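## Task

Take one of the grey pegs lying on the table and push it fully into a free hole of the blue nitrogen ball held by the other gripper, until the peg locks in place.

## Robot and tools

Robot: two UR-style arms, left_arm and right_arm, each with a Robotiq 2F-140 two-finger gripper (fingers cannot fold) and a wrist camera. Each arm stands on its own carriage on one shared floor track along y at x = 0: left_rail (always the +y one) carries left_arm, right_rail carries right_arm. The base sits at x = 0, y = carriage position_m, z = 0.04 m, facing +x.

Scene frame (used in all results): fixed to the table, z = 0 on the table top, +z up, +x the direction the arms face, +y to their left, y = 0 mid-track. The table starts at x = 0.17 m. Gripper frame: fingers point along its +z, close along its y. end_effector_position is the point between the pads when closed; fingertips stick out about 33 mm past it at narrow openings, about 9 mm when fully open.

execute_actions(actions, cameras): runs actions in order. An action may hold "rows", "steps", "until", and device commands. "rows": up to 15 rows, one per control step (1/30 s). Each row is 18 numbers in [-1, 1], always both arms: left dx, dy, dz, rx, ry, rz, gripper position, force_limit, speed, then the same nine for the right. dx..rz are an offset, not a pose: counted from that arm's Hand target as it stood when the action began, in that Hand target's own axes; every row counts from that same start, and a new action starts from the new Hand target, so repeating an offset moves further. Scale: 1.0 = 0.6 m or 180 degrees; rx, ry, rz form a single rotation vector. Sending six zeros re-commands the current Hand target. Gripper position: +1 fully open (140 mm), pads meet near -0.8, -1 closes until blocked. force_limit -1..+1 (about 14 N to 58 N on slow close); speed -1..+1 (about 30 to 250 mm/s); faster closes grip harder. Both start at +1. Always resend the gripper numbers you want kept, since 0 is a real command. "steps": 1 to 450, at least one per row, default 15; after the last row the arms keep heading to the last row's target. "until": ends the action early on rail conditions only, e.g. {"right_rail": {"position_status": ["!=", "moving"]}} or {"all": {"status": "ended"}}; numbers need a comparison ("=", "!=", "<", "<=", ">", ">="). Rails: {"left_rail": {"position_m": p, "speed_m_s": s, "acceleration_factor": a}}, position_m is an absolute place on the track (left_rail -0.8 to 1.5 m, right_rail -1.5 to 0.8 m), speed 0.01 to 1 m/s, acceleration_factor 0.1 to 1; {"stop": true} brakes. Any out-of-range value refuses the whole call. Keep carriages at least 0.78 m apart and let a carriage arrive before placing its gripper at a scene point. An empty actions list returns state plus all camera images.

move(target, speed, blend, stop_force, zero, blocking, cameras): straight-line paths. target is one 18-number row or a list of up to 15 rows, same layout and scale as rows; every row is an offset from the Hand targets at the move's start, not from the previous row. speed in m/s, 0.002 to 3.6 (default 0.25). blend in m rounds corners in a list. stop_force in N, 3 to 120, ends an arm's path on contact force; use it slowly for pressing the peg, omit it when backing away from a contact or when the gripper rotates. zero (default true) re-zeros force before the move. blocking=false returns early; then call wait or stop before new rows or moves. Result adds a "move:" line: done, off_target, moving, held, fault, plus limits.

wait(seconds 0 to 10): lets time pass holding commands. stop(): brakes a running move. zoom_image(camera, region [x0, y0, x1, y1] pixels, max 504 square) for cam_high, cam_low, cam_bench_left, cam_bench_mid, cam_bench_right, cam_left_wrist, cam_right_wrist (all 896x504). zero_wrist_force(arm). read_manual(section="licences"). finished_scene(scene = current scene number) ends the scene irreversibly.

Results: end_effector_position (m), quat wxyz, velocities; Hand target (what next offsets count from); Joint positions per arm: rail m, then six joint angles in rad; joint torques; motor temperatures; Wrist force/torque in the gripper's own axes plus the peak since last shown; gripper object_status: 0 moving, 1 blocked while opening, 2 blocked while closing (a grip), 3 reached position or pads met; position_measured in counts (3 open, 230 pads meet). Rail position_status: moving, done, contact_stop, time_out, stopped, stopped_with_arm, stopped_for_other_arm, stopped_for_other_carriage; position_answer taken or not_taken.

Motion notes: commanded orientation is clipped to within 32 degrees of the current one per step; the arm lags 0.17 to 0.22 s. Ramp offsets gradually in rows to avoid shaking a held ball loose. Avoid paths near the arm's own base.

Avoid: dropping the ball or peg, anything leaving the table (including onto the track or the metal strip), hard pushes or slams. Arms are stiff: a target even slightly beyond a firm contact can trigger a fault stop (about 150 N net force, or wrist joints at 25.4 N m). Do not let the arms or grippers press on each other; a gripper closing on the other's fingers counts. Watch MOTOR HOT lines from holding stretched or pushing into unreachable poses. To stop pressing, command the target back behind the gripper.

Each tool is called after "Emit:" as name(argument=value, ...), one argument or row to a line, values as JSON.

## Session

Scene 1 solved. Now scene 2.

Emit:
execute_actions(
  actions=[],
)

Scene clock: 0.00 s.
left_arm: end_effector_position=(+0.3223, +0.0342, +0.1383) position_measured=198 object_status=3 end_effector_quat_wxyz=(+0.407, +0.588, -0.538, +0.446) | right_arm: end_effector_position=(+0.3456, -0.3643, +0.5800) position_measured=3 object_status=3 end_effector_quat_wxyz=(+0.000, +0.000, +1.000, +0.000)
Joint positions: left_arm=[0.446 -0.802 -0.844 2.49 -4.44 -2.22 -2.926] | right_arm=[-0.392 -0.316 -1.725 0.971 -0.816 -1.571 -0.316]
Joint velocities: within noise
Joint torques (N m): no reading
Motor temperatures (°C): left_arm=[29 31 32 41 33 43] | right_arm=[31 34 31 39 33 39]
Wrist force (N): no reading
Wrist torque (N m): no reading
Wrist force, peak (N): no reading
Hand target: left_arm +0.3223, +0.0342, +0.1383; +0.407, +0.588, -0.538, +0.446 | right_arm +0.3456, -0.3643, +0.5800; +0.000, +0.000, +1.000, +0.000
Tool commands: left_gripper/position=-0.545098 left_gripper/force_limit=+1.0 left_gripper/speed=+1.0 right_gripper/position=+1.0 right_gripper/force_limit=+1.0 right_gripper/speed=+1.0
left_rail: position_m=0.446 position_status=done
right_rail: position_m=-0.392 position_status=done

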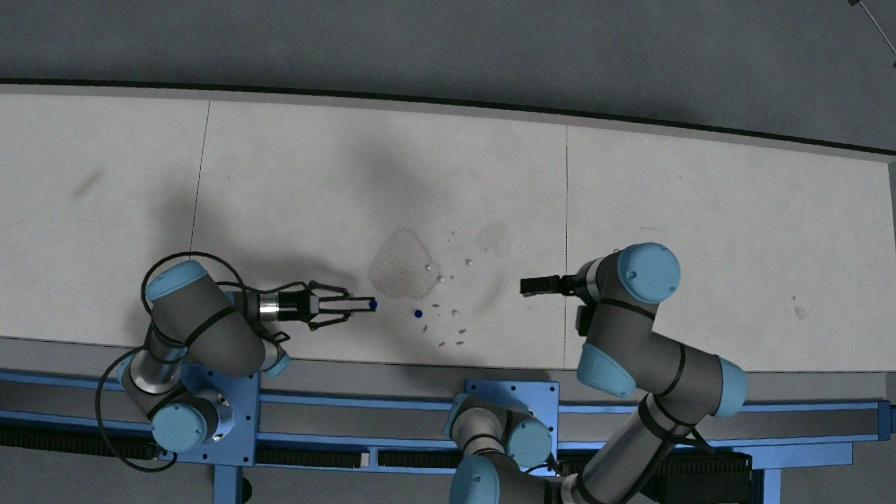

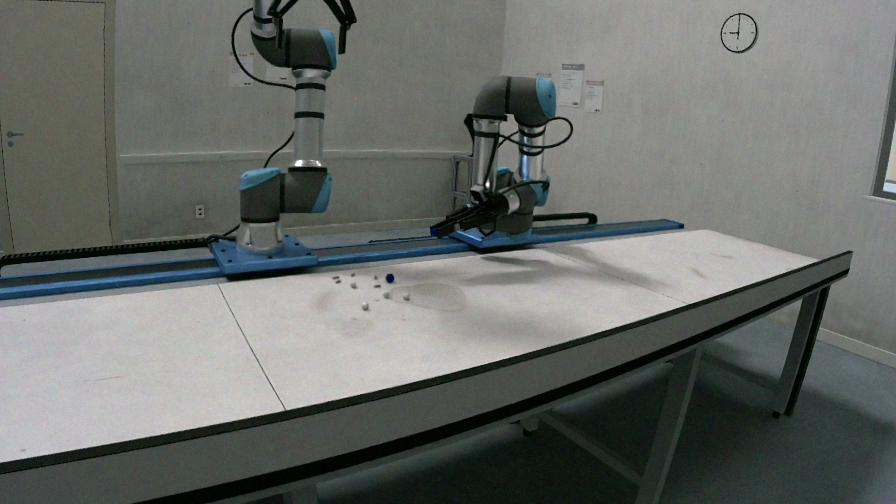

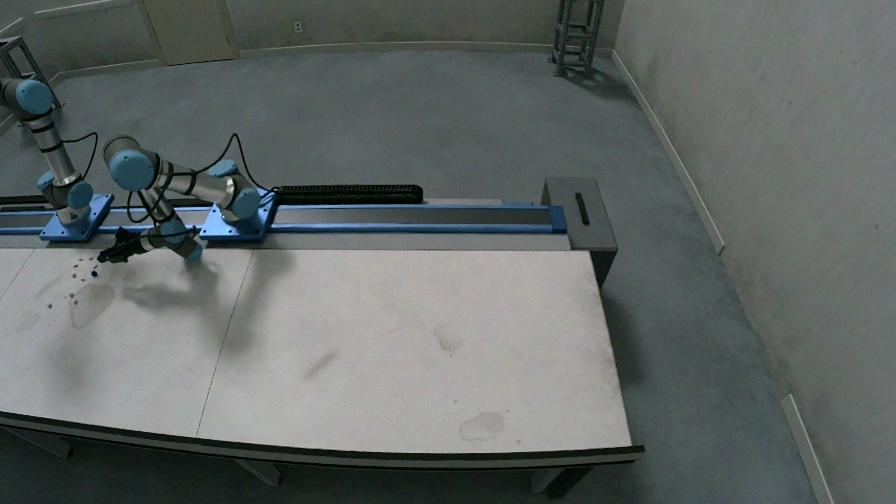

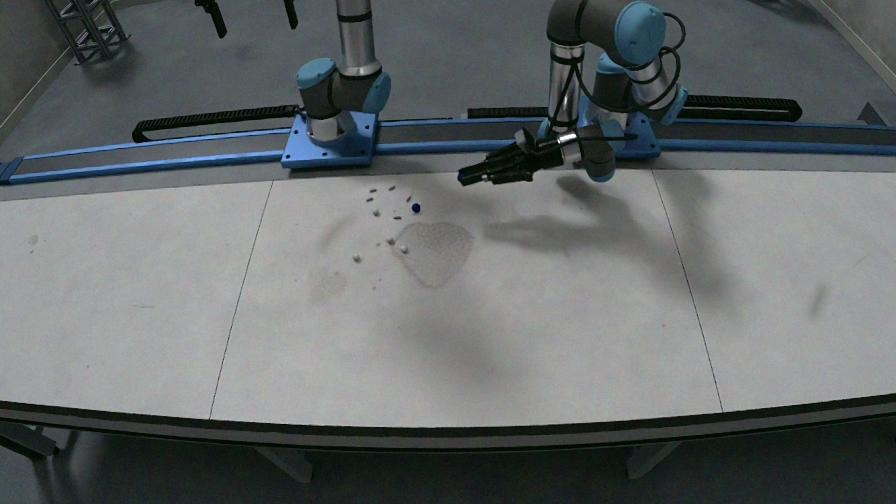

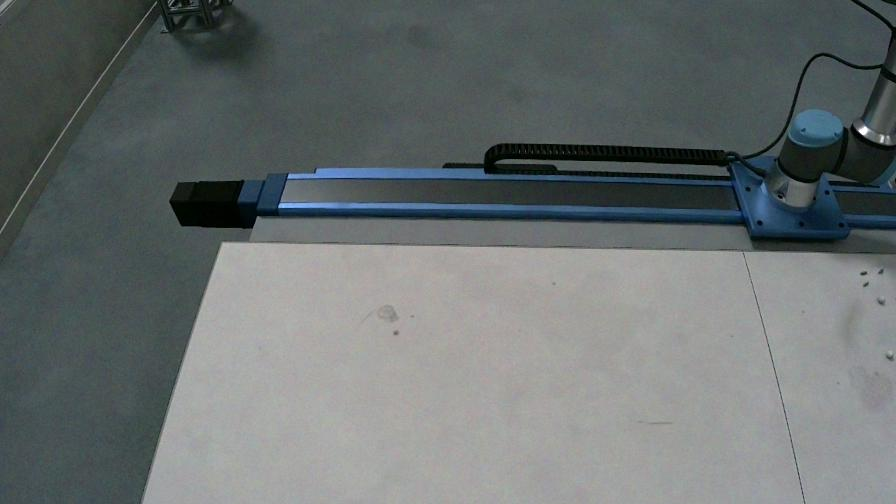

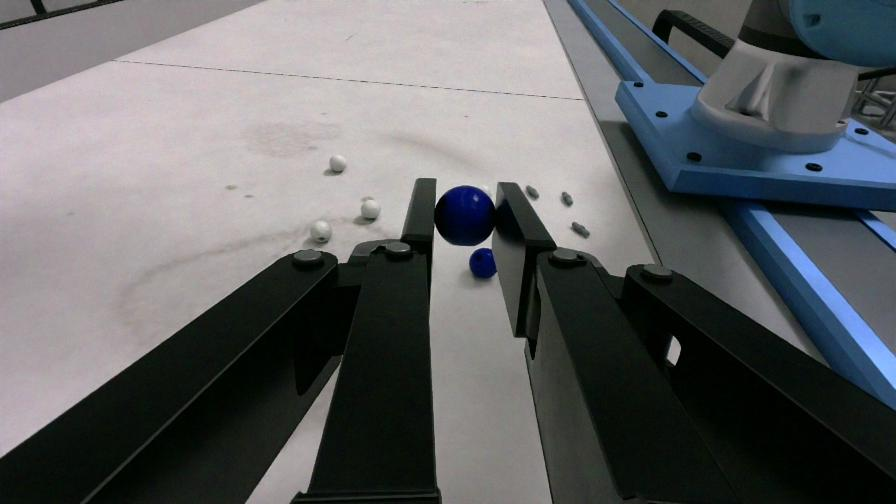

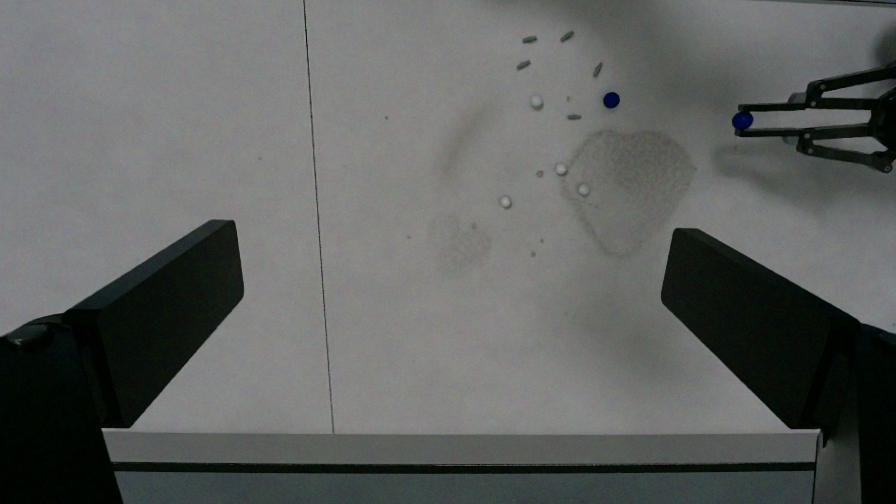

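Emit:
zoom_image(
  camera="cam_left_wrist",
  region=[420, 150, 550, 280],
)

Emit:
zoom_image(
  camera="cam_right_wrist",
  region=[480, 20, 660, 140],
)

Emit:
zoom_image(
  camera="cam_right_wrist",
  region=[700, 90, 790, 150],
)

Emit:
zoom_image(
  camera="cam_high",
  region=[340, 280, 480, 360],
)

Scaled by 3.877 from the camera's 896x504 image, which has a finer 1280x720 frame.

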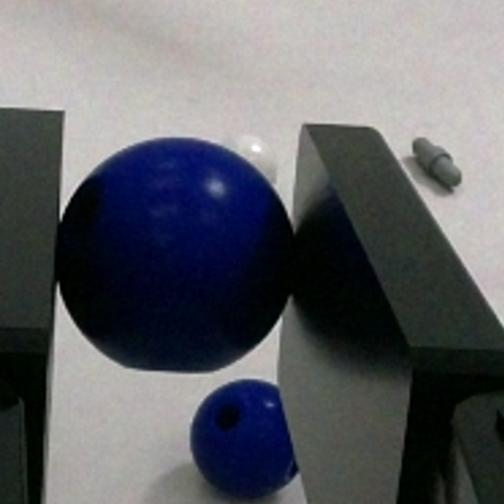

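Scaled by 2.800 from the camera's 896x504 image, which has a finer 1280x720 frame.

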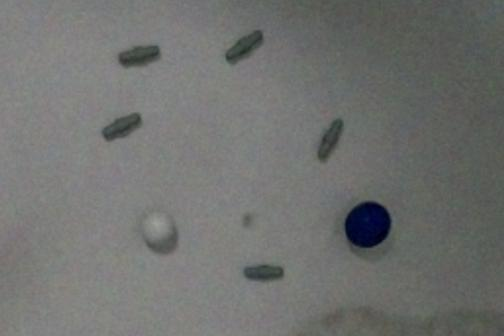

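Scaled by 5.600 from the camera's 896x504 image, which has a finer 1280x720 frame.

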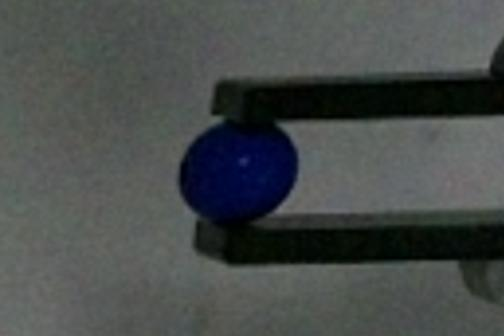

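Scaled by 3.600 from the camera's 896x504 image, which has a finer 1280x720 frame.

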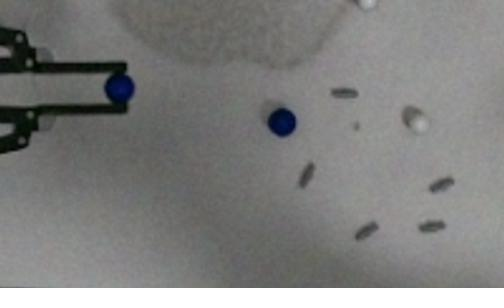

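Emit:
zoom_image(
  camera="cam_low",
  region=[415, 205, 455, 245],
)

Emit:
zoom_image(
  camera="cam_bench_mid",
  region=[440, 155, 490, 200],
)

Emit:
zoom_image(
  camera="cam_right_wrist",
  region=[722, 100, 762, 140],
)

Emit:
zoom_image(
  camera="cam_bench_left",
  region=[85, 235, 135, 285],
)

Scaled by 12.600 from the camera's 896x504 image, which has a finer 1280x720 frame.

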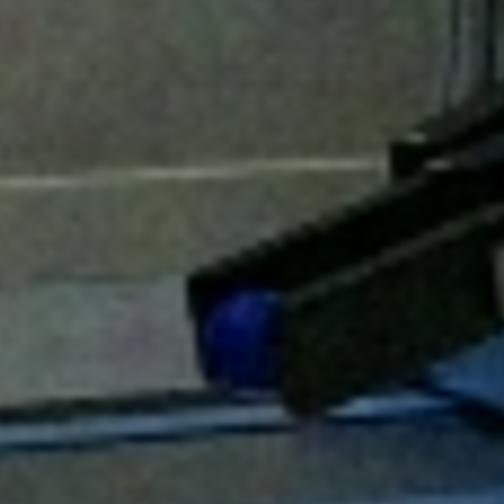

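Scaled by 10.080 from the camera's 896x504 image, which has a finer 1280x720 frame.

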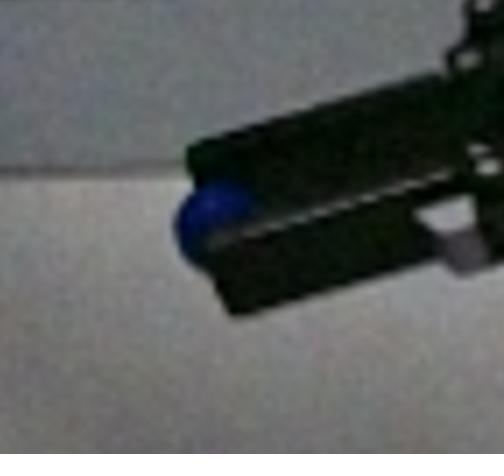

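Scaled by 12.600 from the camera's 896x504 image, which has a finer 1280x720 frame.

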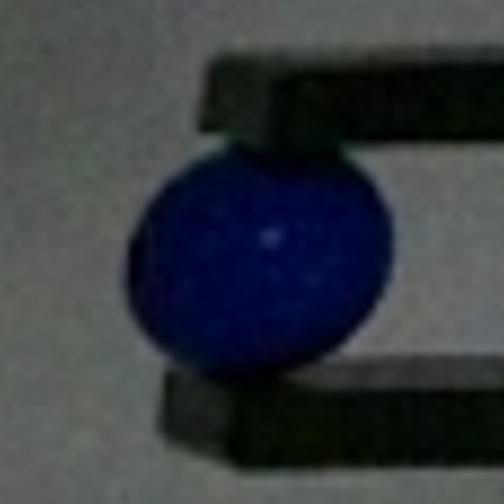

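Scaled by 10.080 from the camera's 896x504 image, which has a finer 1280x720 frame.

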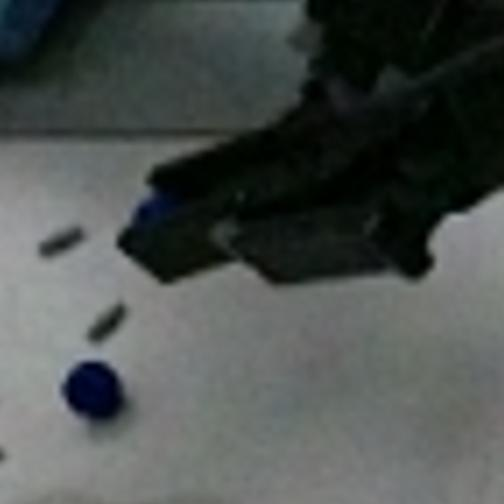

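Emit:
move(
  target=[
    [0,0,0,0,0,0,-1,1,1,0,0,0,0,0,0,1,1,1],
    [0.1925,0,-0.054,0,0.087,0,-1,1,1,0,0,0,0,0,0,1,1,1],
  ],
  speed=0.15,
  cameras=["cam_left_wrist","cam_right_wrist","cam_bench_mid"],
)

Emit:
zoom_image(
  camera="cam_left_wrist",
  region=[430, 160, 520, 250],
)

Emit:
zoom_image(
  camera="cam_right_wrist",
  region=[700, 80, 790, 150],
)

Scene clock: 40.00 s.
left_arm: end_effector_position=(+0.3223, +0.0340, +0.2581) position_measured=201 object_status=2 end_effector_quat_wxyz=(+0.477, +0.522, -0.477, +0.522) | right_arm: end_effector_position=(+0.3456, -0.3643, +0.5800) position_measured=3 object_status=3 end_effector_quat_wxyz=(+0.000, +0.000, +1.000, +0.000)
Joint positions: left_arm=[0.446 -0.776 -0.955 2.434 -4.618 -2.276 -3.14] | right_arm=[-0.392 -0.316 -1.725 0.971 -0.816 -1.571 -0.316]
Joint torques (N m): left_arm=[-7.33 -37.11 -16 -2.78 2.01 -1.6] | right_arm=[0.55 -12.98 -18.13 -2.93 -0.19 -0.05]
Wrist force (N): left_arm=[-0.7 -0.3 -0.3] | right_arm=[-0.2 0.1 -0.2]
Wrist torque (N m): left_arm=[-0.07 0.12 0.04] | right_arm=[0.02 0.03 0.00]
Wrist force, peak (N): left_arm=[-0.7 -0.3 -0.3] | right_arm=[-0.2 0.5 -0.3]
Hand target: left_arm +0.3223, +0.0340, +0.2583; +0.477, +0.522, -0.477, +0.522 | right_arm +0.3456, -0.3643, +0.5800; +0.000, +0.000, +1.000, +0.000
Off the commanded pose: left_arm 0.000 m, 0 deg | right_arm 0.000 m, 0 deg.
left_rail: position_m=0.446 position_status=done
right_rail: position_m=-0.392 position_status=done
move: done
Images, in order (width x height): cam_bench_mid 896x504, cam_left_wrist 896x504, cam_right_wrist 896x504.

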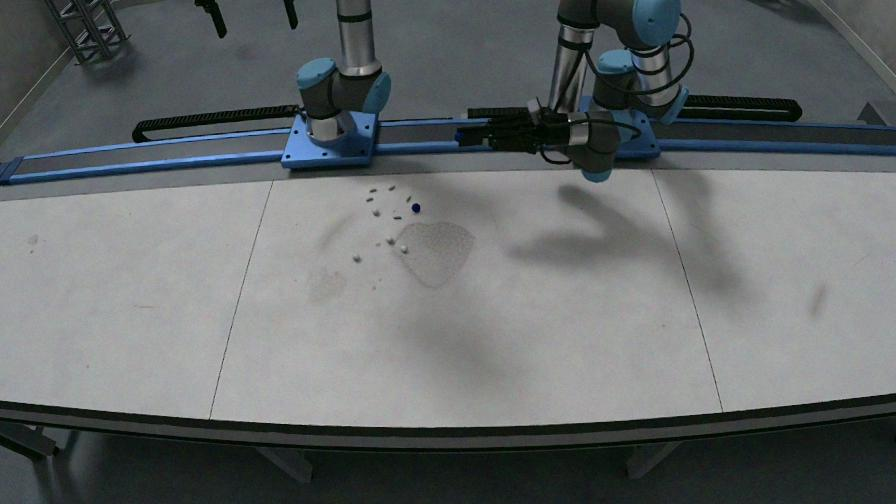

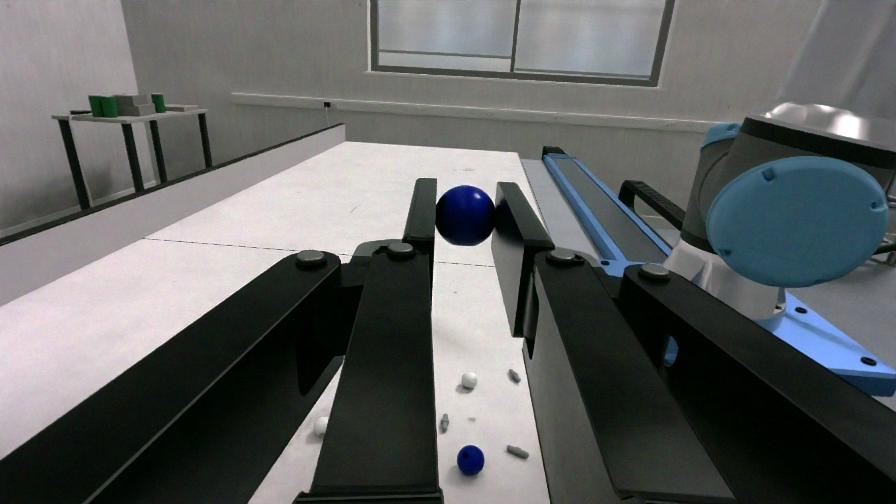

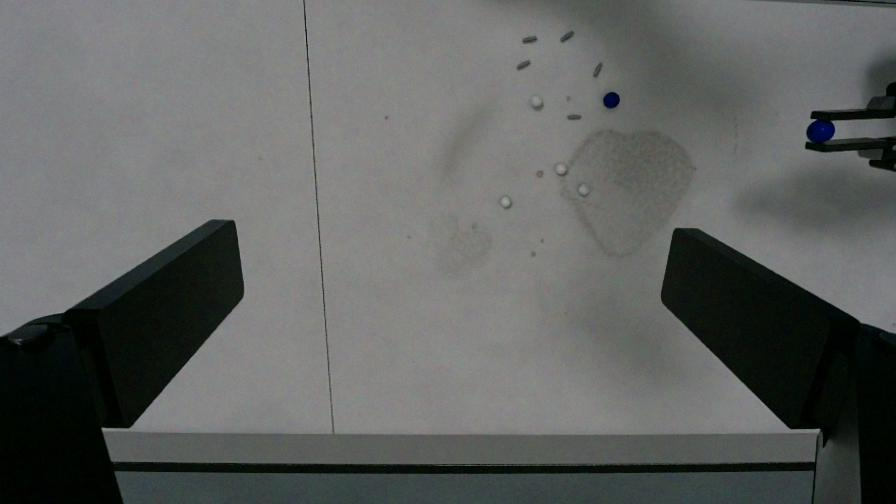

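Scaled by 5.600 from the camera's 896x504 image, which has a finer 1280x720 frame.

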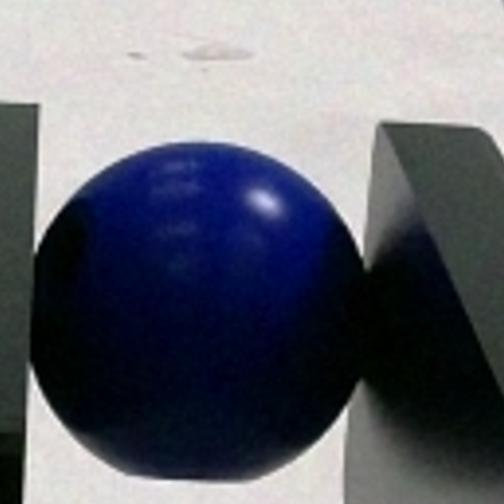

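Scaled by 5.600 from the camera's 896x504 image, which has a finer 1280x720 frame.

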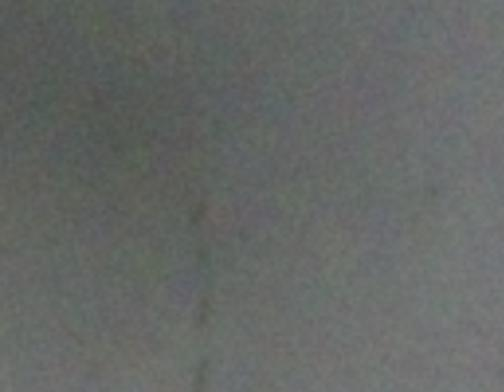

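Emit:
zoom_image(
  camera="cam_right_wrist",
  region=[797, 110, 847, 155],
)

Emit:
zoom_image(
  camera="cam_left_wrist",
  region=[434, 180, 474, 250],
)

Scaled by 10.080 from the camera's 896x504 image, which has a finer 1280x720 frame.

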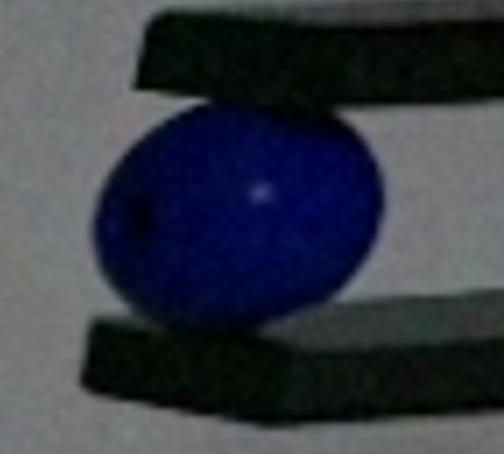

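Scaled by 7.200 from the camera's 896x504 image, which has a finer 1280x720 frame.

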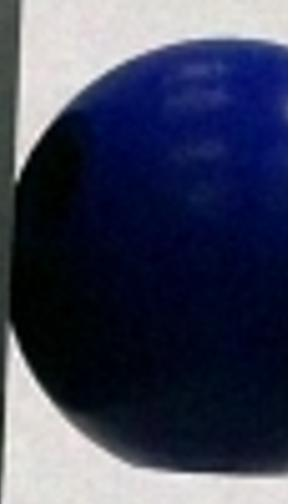

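Emit:
move(
  target=[0,0,0,0,0,0,-1,1,1,0.036,0.309,0.717,0,0,-0.5,-0.3,1,0],
  speed=0.3,
  cameras=["cam_right_wrist","cam_left_wrist"],
)

Scene clock: 74.60 s.
left_arm: end_effector_position=(+0.3223, +0.0340, +0.2583) position_measured=201 object_status=2 end_effector_quat_wxyz=(+0.477, +0.522, -0.477, +0.522) | right_arm: end_effector_position=(+0.3240, -0.1790, +0.1499) position_measured=167 object_status=3 end_effector_quat_wxyz=(+0.000, +0.707, -0.707, +0.000) end_effector_velocity=(+0.000, +0.001, -0.001) end_effector_angular_velocity=(+0.000, -0.001, +0.002)
Joint positions: left_arm=[0.446 -0.776 -0.955 2.434 -4.619 -2.276 -3.141] | right_arm=[-0.392 0.23 -1.798 2.206 -1.978 -1.571 -1.341]
Joint velocities: left_arm=[within noise] | right_arm=[0 0.001 0.002 0.001 -0.005 0 -0.001]
Joint torques (N m): left_arm=[-7.54 -33.16 -16.21 -2.99 1.84 -1.57] | right_arm=[8.63 -1.68 -13.15 -6.15 1.63 -2.75]
Wrist force (N): left_arm=[-0.4 -0.3 -0.1] | right_arm=[-0.3 -0.3 0.2]
Wrist torque (N m): left_arm=[-0.05 0.06 0.04] | right_arm=[-0.03 0.06 0.07]
Wrist force, peak (N): left_arm=[-0.7 -0.6 -0.3] | right_arm=[-0.7 -0.2 1.3]
Hand target: left_arm +0.3223, +0.0340, +0.2583; +0.477, +0.522, -0.477, +0.522 | right_arm +0.3240, -0.1789, +0.1498; +0.000, +0.707, -0.707, +0.000
Off the commanded pose: left_arm 0.000 m, 0 deg | right_arm 0.000 m, 0 deg.
left_rail: position_m=0.446 position_status=done
right_rail: position_m=-0.392 position_status=done
move: done
Images, in order (width x height): cam_left_wrist 896x504, cam_right_wrist 896x504.

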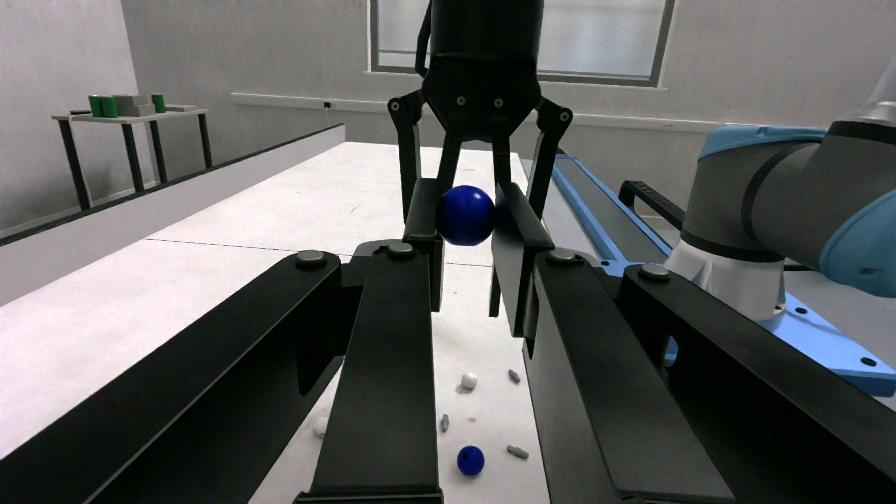

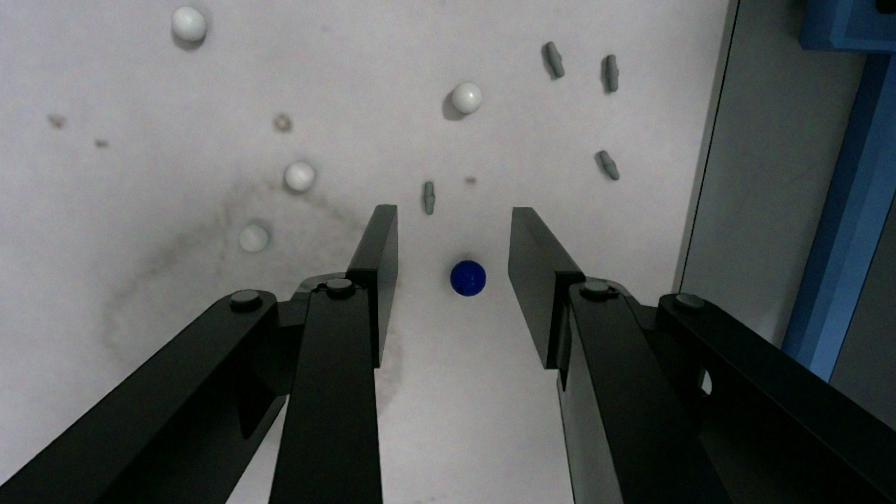

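Emit:
move(
  target=[0,0,0,0,0,0,-1,1,1,0.0167,0,0.1333,0,0,0,-0.3,1,0],
  speed=0.2,
  cameras=["cam_right_wrist"],
)

Emit:
zoom_image(
  camera="cam_right_wrist",
  region=[370, 130, 540, 300],
)

Scene clock: 83.10 s.
left_arm: end_effector_position=(+0.3223, +0.0340, +0.2583) position_measured=201 object_status=2 end_effector_quat_wxyz=(+0.477, +0.522, -0.477, +0.522) | right_arm: end_effector_position=(+0.3240, -0.1889, +0.0699) position_measured=167 object_status=3 end_effector_quat_wxyz=(+0.000, +0.707, -0.707, +0.000)
Joint positions: left_arm=[0.446 -0.776 -0.955 2.434 -4.619 -2.276 -3.141] | right_arm=[-0.392 0.203 -1.686 2.356 -2.241 -1.571 -1.368]
Joint torques (N m): left_arm=[-7.06 -26.64 -16.67 -2.96 1.95 -1.47] | right_arm=[-7.3 -5.34 -11.83 -5.66 1.58 -2.57]
Wrist force (N): left_arm=[-0.6 -0.5 -0.1] | right_arm=[-0.3 -0.3 0.2]
Wrist torque (N m): left_arm=[-0.08 0.09 0.05] | right_arm=[-0.04 0.05 0.06]
Wrist force, peak (N): left_arm=[-0.6 -0.7 -0.2] | right_arm=[-0.6 -0.3 -1.4]
Hand target: left_arm +0.3223, +0.0340, +0.2583; +0.477, +0.522, -0.477, +0.522 | right_arm +0.3240, -0.1889, +0.0698; +0.000, +0.707, -0.707, +0.000
Off the commanded pose: left_arm 0.000 m, 0 deg | right_arm 0.000 m, 0 deg.
left_rail: position_m=0.446 position_status=done
right_rail: position_m=-0.392 position_status=done
move: done
Images, in order (width x height): cam_right_wrist 896x504.

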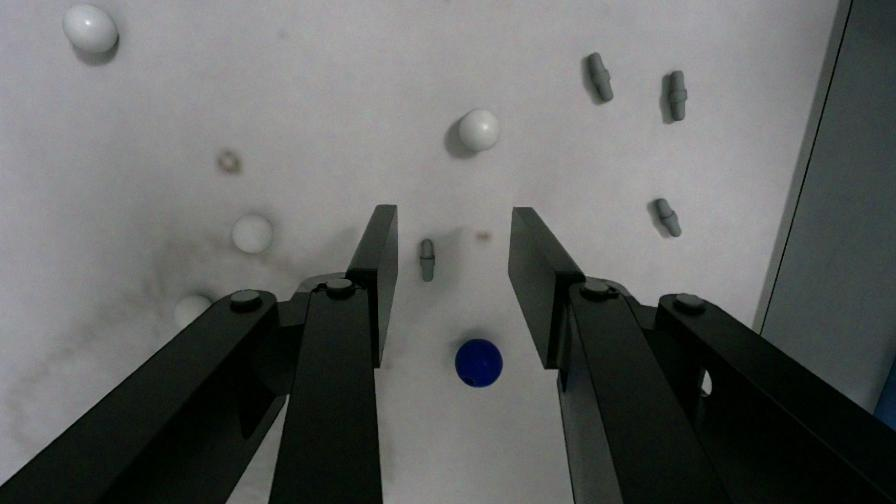

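Scaled by 2.965 from the camera's 896x504 image, which has a finer 1280x720 frame.

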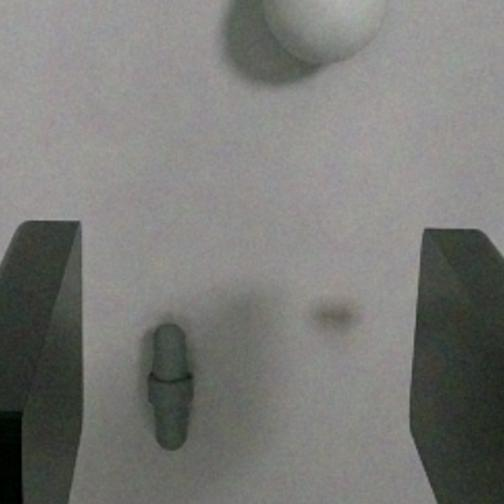

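Emit:
move(
  target=[0,0,0,0,0,0,-1,1,1,-0.0070,-0.0157,0.0333,0,0,0,-0.5,1,0],
  speed=0.1,
  cameras=["cam_right_wrist"],
)

Emit:
zoom_image(
  camera="cam_right_wrist",
  region=[390, 180, 520, 310],
)

Scene clock: 97.13 s.
left_arm: end_effector_position=(+0.3223, +0.0340, +0.2583) position_measured=201 object_status=2 end_effector_quat_wxyz=(+0.477, +0.522, -0.477, +0.522) | right_arm: end_effector_position=(+0.3334, -0.1847, +0.0500) position_measured=192 object_status=3 end_effector_quat_wxyz=(+0.000, +0.707, -0.707, +0.000)
Joint positions: left_arm=[0.446 -0.776 -0.955 2.434 -4.619 -2.276 -3.141] | right_arm=[-0.392 0.209 -1.615 2.361 -2.316 -1.571 -1.362]
Joint torques (N m): left_arm=[-7.21 -23.11 -15.14 -2.93 1.86 -1.37] | right_arm=[7.28 -8.21 -10.58 -5.51 -1.14 2.59]
Wrist force (N): left_arm=[-0.6 -0.4 0.1] | right_arm=[-0.3 -0.1 0.2]
Wrist torque (N m): left_arm=[-0.08 0.11 0.05] | right_arm=[-0.01 0.04 -0.07]
Wrist force, peak (N): left_arm=[-0.6 -0.6 -0.1] | right_arm=[-0.4 -0.2 0.6]
Hand target: left_arm +0.3223, +0.0340, +0.2583; +0.477, +0.522, -0.477, +0.522 | right_arm +0.3334, -0.1847, +0.0498; +0.000, +0.707, -0.707, +0.000
Off the commanded pose: left_arm 0.000 m, 0 deg | right_arm 0.000 m, 0 deg.
left_rail: position_m=0.446 position_status=done
right_rail: position_m=-0.392 position_status=done
move: done
Images, in order (width x height): cam_right_wrist 896x504.

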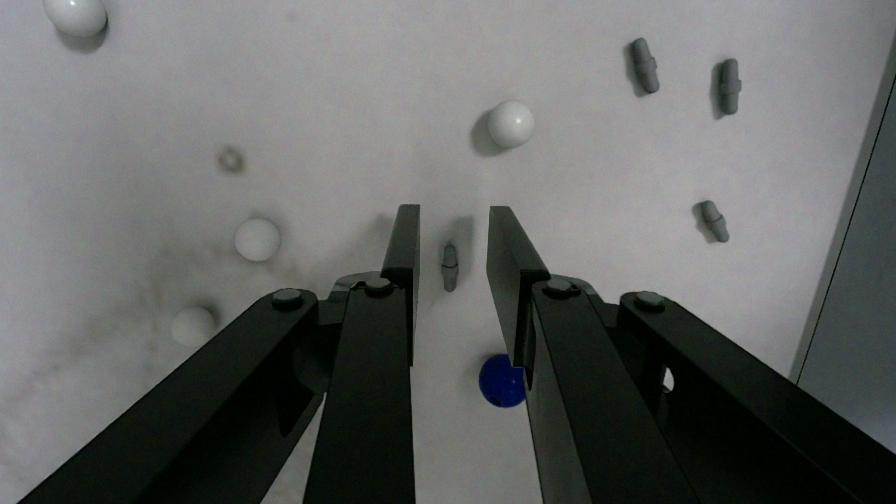

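Scaled by 3.877 from the camera's 896x504 image, which has a finer 1280x720 frame.

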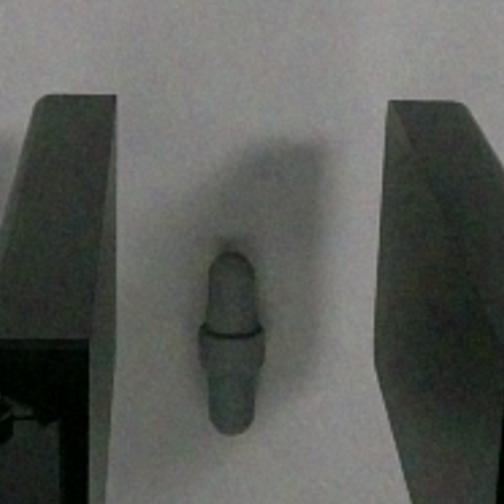

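Emit:
move(
  target=[0,0,0,0,0,0,-1,1,1,-0.0012,-0.0015,0.0217,0,0,0,-0.5,1,0],
  speed=0.05,
)

Emit:
move(
  target=[0,0,0,0,0,0,-1,1,1,0,0,0.0083,0,0,0,-0.5,1,0],
  speed=0.006,
  stop_force=4,
  cameras=["cam_right_wrist"],
)

Emit:
zoom_image(
  camera="cam_right_wrist",
  region=[390, 180, 520, 310],
)

Scene clock: 106.97 s.
left_arm: end_effector_position=(+0.3223, +0.0340, +0.2583) position_measured=201 object_status=2 end_effector_quat_wxyz=(+0.477, +0.522, -0.477, +0.522) | right_arm: end_effector_position=(+0.3343, -0.1840, +0.0369) position_measured=192 object_status=3 end_effector_quat_wxyz=(+0.000, +0.707, -0.707, +0.000)
Joint positions: left_arm=[0.446 -0.776 -0.955 2.434 -4.619 -2.276 -3.141] | right_arm=[-0.392 0.21 -1.582 2.375 -2.364 -1.571 -1.361]
Joint torques (N m): left_arm=[-6.93 -22.84 -15.48 -2.89 1.9 -1.56] | right_arm=[8.13 -9.84 -9.26 -5.82 -1.4 2.47]
Wrist force (N): left_arm=[-0.6 -0.4 -0.1] | right_arm=[-0.2 -0.2 0.3]
Wrist torque (N m): left_arm=[-0.07 0.10 0.05] | right_arm=[-0.03 0.02 -0.08]
Wrist force, peak (N): left_arm=[-0.7 -0.5 -0.2] | right_arm=[-0.6 -0.5 -0.1]
Hand target: left_arm +0.3223, +0.0340, +0.2583; +0.477, +0.522, -0.477, +0.522 | right_arm +0.3343, -0.1840, +0.0368; +0.000, +0.707, -0.707, +0.000
Off the commanded pose: left_arm 0.000 m, 0 deg | right_arm 0.000 m, 0 deg.
left_rail: position_m=0.446 position_status=done
right_rail: position_m=-0.392 position_status=done
move: done

Scene clock: 108.50 s.
left_arm: end_effector_position=(+0.3223, +0.0340, +0.2583) position_measured=201 object_status=2 end_effector_quat_wxyz=(+0.477, +0.522, -0.477, +0.522) | right_arm: end_effector_position=(+0.3343, -0.1840, +0.0321) position_measured=192 object_status=3 end_effector_quat_wxyz=(+0.000, +0.707, -0.707, +0.000)
Joint positions: left_arm=[0.446 -0.776 -0.955 2.434 -4.619 -2.276 -3.141] | right_arm=[-0.392 0.21 -1.57 2.381 -2.382 -1.571 -1.361]
Joint torques (N m): left_arm=[-7.04 -22.71 -15.25 -2.9 1.91 -1.57] | right_arm=[7.49 -25.7 -17.99 -0.1 -1.4 2.48]
Wrist force (N): left_arm=[-0.6 -0.4 -0.1] | right_arm=[1.3 2.0 -10.1]
Wrist torque (N m): left_arm=[-0.08 0.10 0.04] | right_arm=[-0.34 0.01 -0.09]
Wrist force, peak (N): left_arm=[-0.6 -0.6 -0.2] | right_arm=[1.2 2.1 -10.3]
Hand target: left_arm +0.3223, +0.0340, +0.2583; +0.477, +0.522, -0.477, +0.522 | right_arm +0.3343, -0.1840, +0.0321; +0.000, +0.707, -0.707, +0.000
Off the commanded pose: left_arm 0.000 m, 0 deg | right_arm 0.000 m, 0 deg.
left_rail: position_m=0.446 position_status=done
right_rail: position_m=-0.392 position_status=done
move: contact (right_arm)
Images, in order (width x height): cam_right_wrist 896x504.

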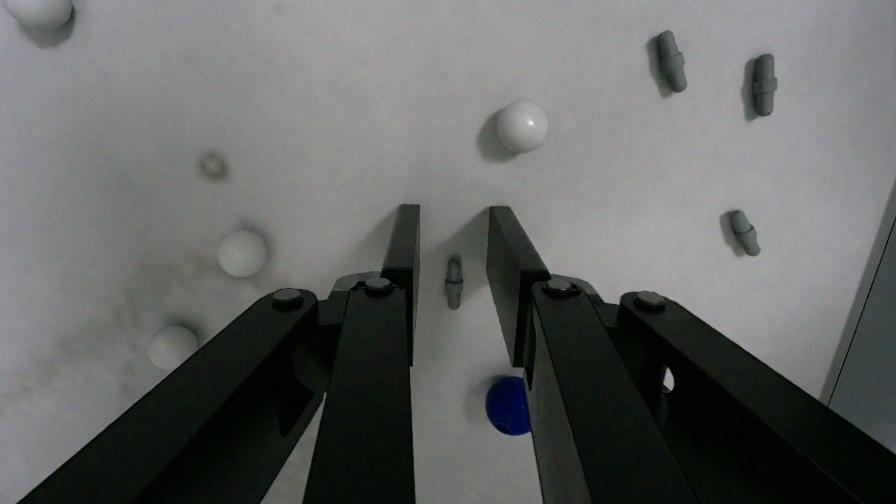

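Scaled by 3.877 from the camera's 896x504 image, which has a finer 1280x720 frame.

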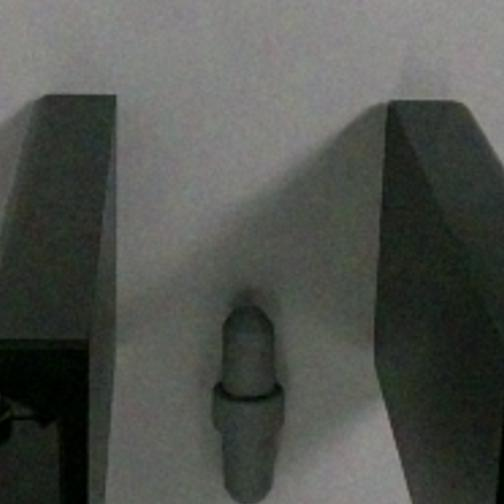

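Emit:
move(
  target=[
    [0,0,0,0,0,0,-1,1,1,0.0007,0,-0.0012,0,0,0,-0.5,1,0],
  ],
  speed=0.01,
)

Emit:
execute_actions(
  actions=[
    {"rows":[[0,0,0,0,0,0,-1,1,1,0,0,0,0,0,0,-1,1,-1]],"steps":60},
  ],
  cameras=["cam_right_wrist"],
)

Emit:
zoom_image(
  camera="cam_right_wrist",
  region=[400, 190, 530, 320],
)

Scene clock: 119.40 s.
left_arm: end_effector_position=(+0.3223, +0.0340, +0.2583) position_measured=201 object_status=2 end_effector_quat_wxyz=(+0.477, +0.522, -0.477, +0.522) | right_arm: end_effector_position=(+0.3343, -0.1844, +0.0328) position_measured=192 object_status=3 end_effector_quat_wxyz=(+0.000, +0.707, -0.707, +0.000)
Joint positions: left_arm=[0.446 -0.776 -0.955 2.434 -4.619 -2.276 -3.141] | right_arm=[-0.392 0.209 -1.572 2.38 -2.379 -1.571 -1.362]
Joint torques (N m): left_arm=[-6.61 -23.22 -15.58 -2.82 1.77 -1.4] | right_arm=[-7.4 -30.21 -25.21 0.12 -1.45 -2.62]
Wrist force (N): left_arm=[-0.6 -0.5 -0.1] | right_arm=[-0.1 0.0 0.3]
Wrist torque (N m): left_arm=[-0.09 0.10 0.04] | right_arm=[0.00 0.01 0.06]
Wrist force, peak (N): left_arm=[-0.6 -0.7 -0.2] | right_arm=[1.2 1.9 -10.5]
Hand target: left_arm +0.3223, +0.0340, +0.2583; +0.477, +0.522, -0.477, +0.522 | right_arm +0.3343, -0.1844, +0.0328; +0.000, +0.707, -0.707, +0.000
Off the commanded pose: left_arm 0.000 m, 0 deg | right_arm 0.000 m, 0 deg.
left_rail: position_m=0.446 position_status=done
right_rail: position_m=-0.392 position_status=done
move: done

Scene clock: 121.60 s.
left_arm: end_effector_position=(+0.3223, +0.0340, +0.2583) position_measured=201 object_status=2 end_effector_quat_wxyz=(+0.477, +0.522, -0.477, +0.522) | right_arm: end_effector_position=(+0.3343, -0.1844, +0.0328) position_measured=229 object_status=2 end_effector_quat_wxyz=(+0.000, +0.707, -0.707, +0.000)
Joint positions: left_arm=[0.446 -0.776 -0.955 2.434 -4.619 -2.276 -3.141] | right_arm=[-0.392 0.209 -1.572 2.38 -2.379 -1.571 -1.362]
Joint torques (N m): left_arm=[-6.72 -23.45 -15.92 -2.88 1.88 -1.39] | right_arm=[-7.12 -28.78 -24.07 -0.05 -1.48 -2.4]
Wrist force (N): left_arm=[-0.4 -0.5 -0.1] | right_arm=[0.0 -0.2 -1.4]
Wrist torque (N m): left_arm=[-0.08 0.06 0.04] | right_arm=[-0.06 0.04 0.06]
Wrist force, peak (N): left_arm=[-0.6 -0.6 -0.2] | right_arm=[0.3 -0.3 -1.8]
Hand target: left_arm +0.3223, +0.0340, +0.2583; +0.477, +0.522, -0.477, +0.522 | right_arm +0.3343, -0.1844, +0.0328; +0.000, +0.707, -0.707, +0.000
Off the commanded pose: left_arm 0.000 m, 0 deg | right_arm 0.000 m, 0 deg.
left_rail: position_m=0.446 position_status=done
right_rail: position_m=-0.392 position_status=done
Images, in order (width x height): cam_right_wrist 896x504.

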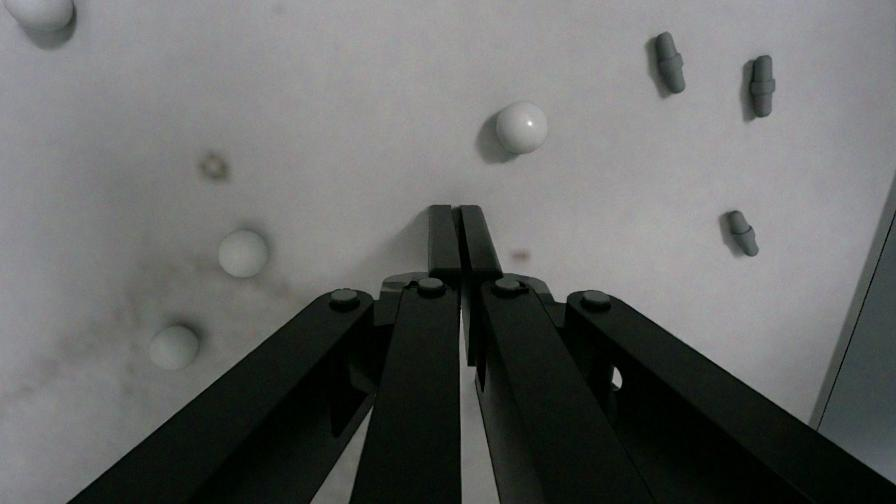

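Scaled by 3.877 from the camera's 896x504 image, which has a finer 1280x720 frame.

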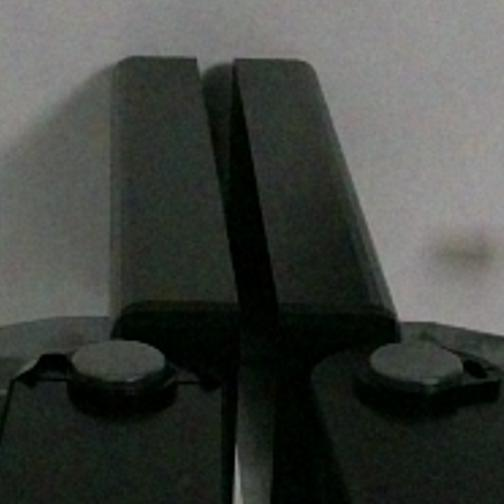

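Emit:
move(
  target=[
    [0,0,0,0,0,0,-1,1,1,0,0,-0.083,0,0,0,-1,1,-1],
    [0,0,0,0,0,0,-1,1,1,-0.141,-0.101,-0.495,0,-0.1667,0,-1,1,-1],
  ],
  speed=[0.08,0.2],
  blend=[0.02,0],
  cameras=["cam_right_wrist","cam_left_wrist"],
)

Scene clock: 141.20 s.
left_arm: end_effector_position=(+0.3223, +0.0340, +0.2583) position_measured=201 object_status=2 end_effector_quat_wxyz=(+0.477, +0.522, -0.477, +0.522) | right_arm: end_effector_position=(+0.3949, -0.0999, +0.3297) position_measured=229 object_status=2 end_effector_quat_wxyz=(-0.183, +0.683, -0.683, -0.183)
Joint positions: left_arm=[0.446 -0.776 -0.955 2.434 -4.619 -2.276 -3.141] | right_arm=[-0.392 0.007 -1.798 1.843 -1.621 -1.047 -1.562]
Joint torques (N m): left_arm=[-5.88 -23.71 -15.92 -2.71 1.95 -1.45] | right_arm=[-7.46 -4.96 -32.59 0.16 3.26 -2.8]
Wrist force (N): left_arm=[-0.5 -0.6 0.0] | right_arm=[-1.5 -0.8 0.3]
Wrist torque (N m): left_arm=[-0.11 0.09 0.04] | right_arm=[-0.20 0.13 0.04]
Wrist force, peak (N): left_arm=[-0.7 -0.5 -0.2] | right_arm=[-1.9 -1.2 -0.6]
Hand target: left_arm +0.3223, +0.0340, +0.2583; +0.477, +0.522, -0.477, +0.522 | right_arm +0.3949, -0.0998, +0.3298; -0.183, +0.683, -0.683, -0.183
Off the commanded pose: left_arm 0.000 m, 0 deg | right_arm 0.000 m, 0 deg.
left_rail: position_m=0.446 position_status=done
right_rail: position_m=-0.392 position_status=done
move: done
Images, in order (width x height): cam_left_wrist 896x504, cam_right_wrist 896x504.

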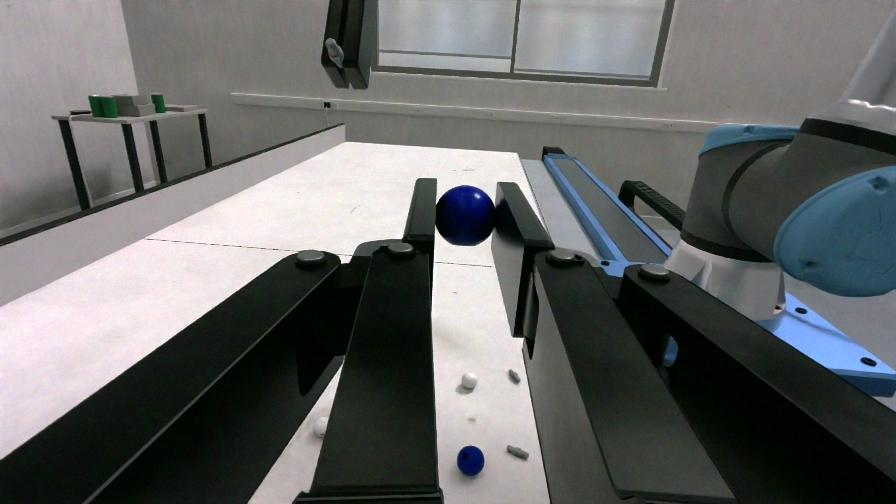

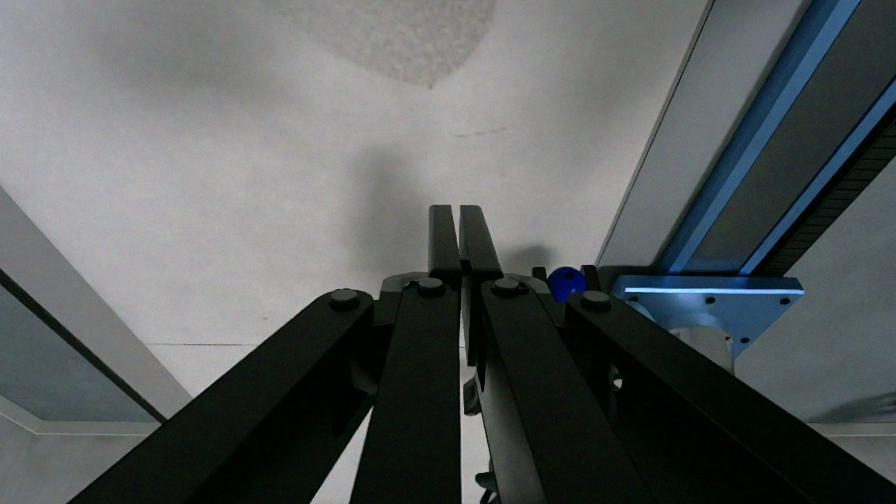

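Emit:
zoom_image(
  camera="cam_right_wrist",
  region=[535, 250, 605, 320],
)

Emit:
zoom_image(
  camera="cam_left_wrist",
  region=[300, 0, 400, 100],
)

Scaled by 7.200 from the camera's 896x504 image, which has a finer 1280x720 frame.

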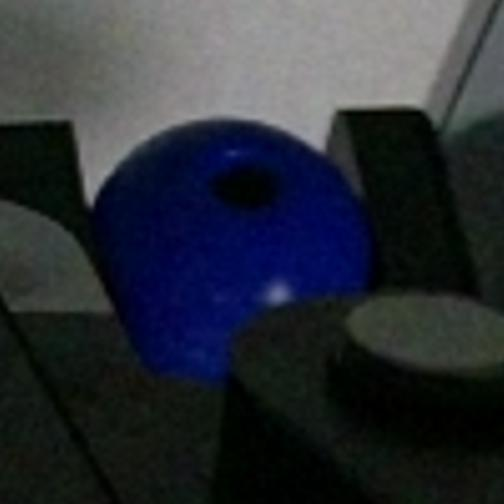

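Scaled by 5.040 from the camera's 896x504 image, which has a finer 1280x720 frame.

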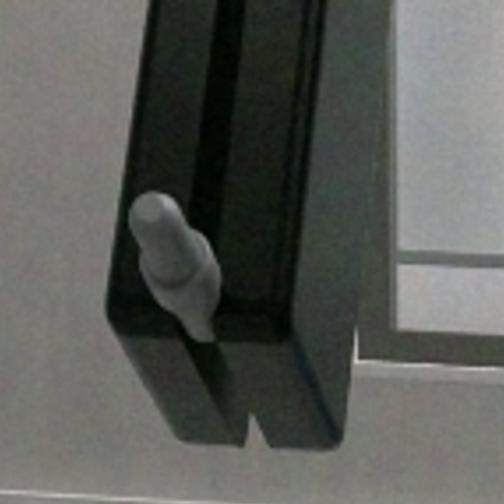

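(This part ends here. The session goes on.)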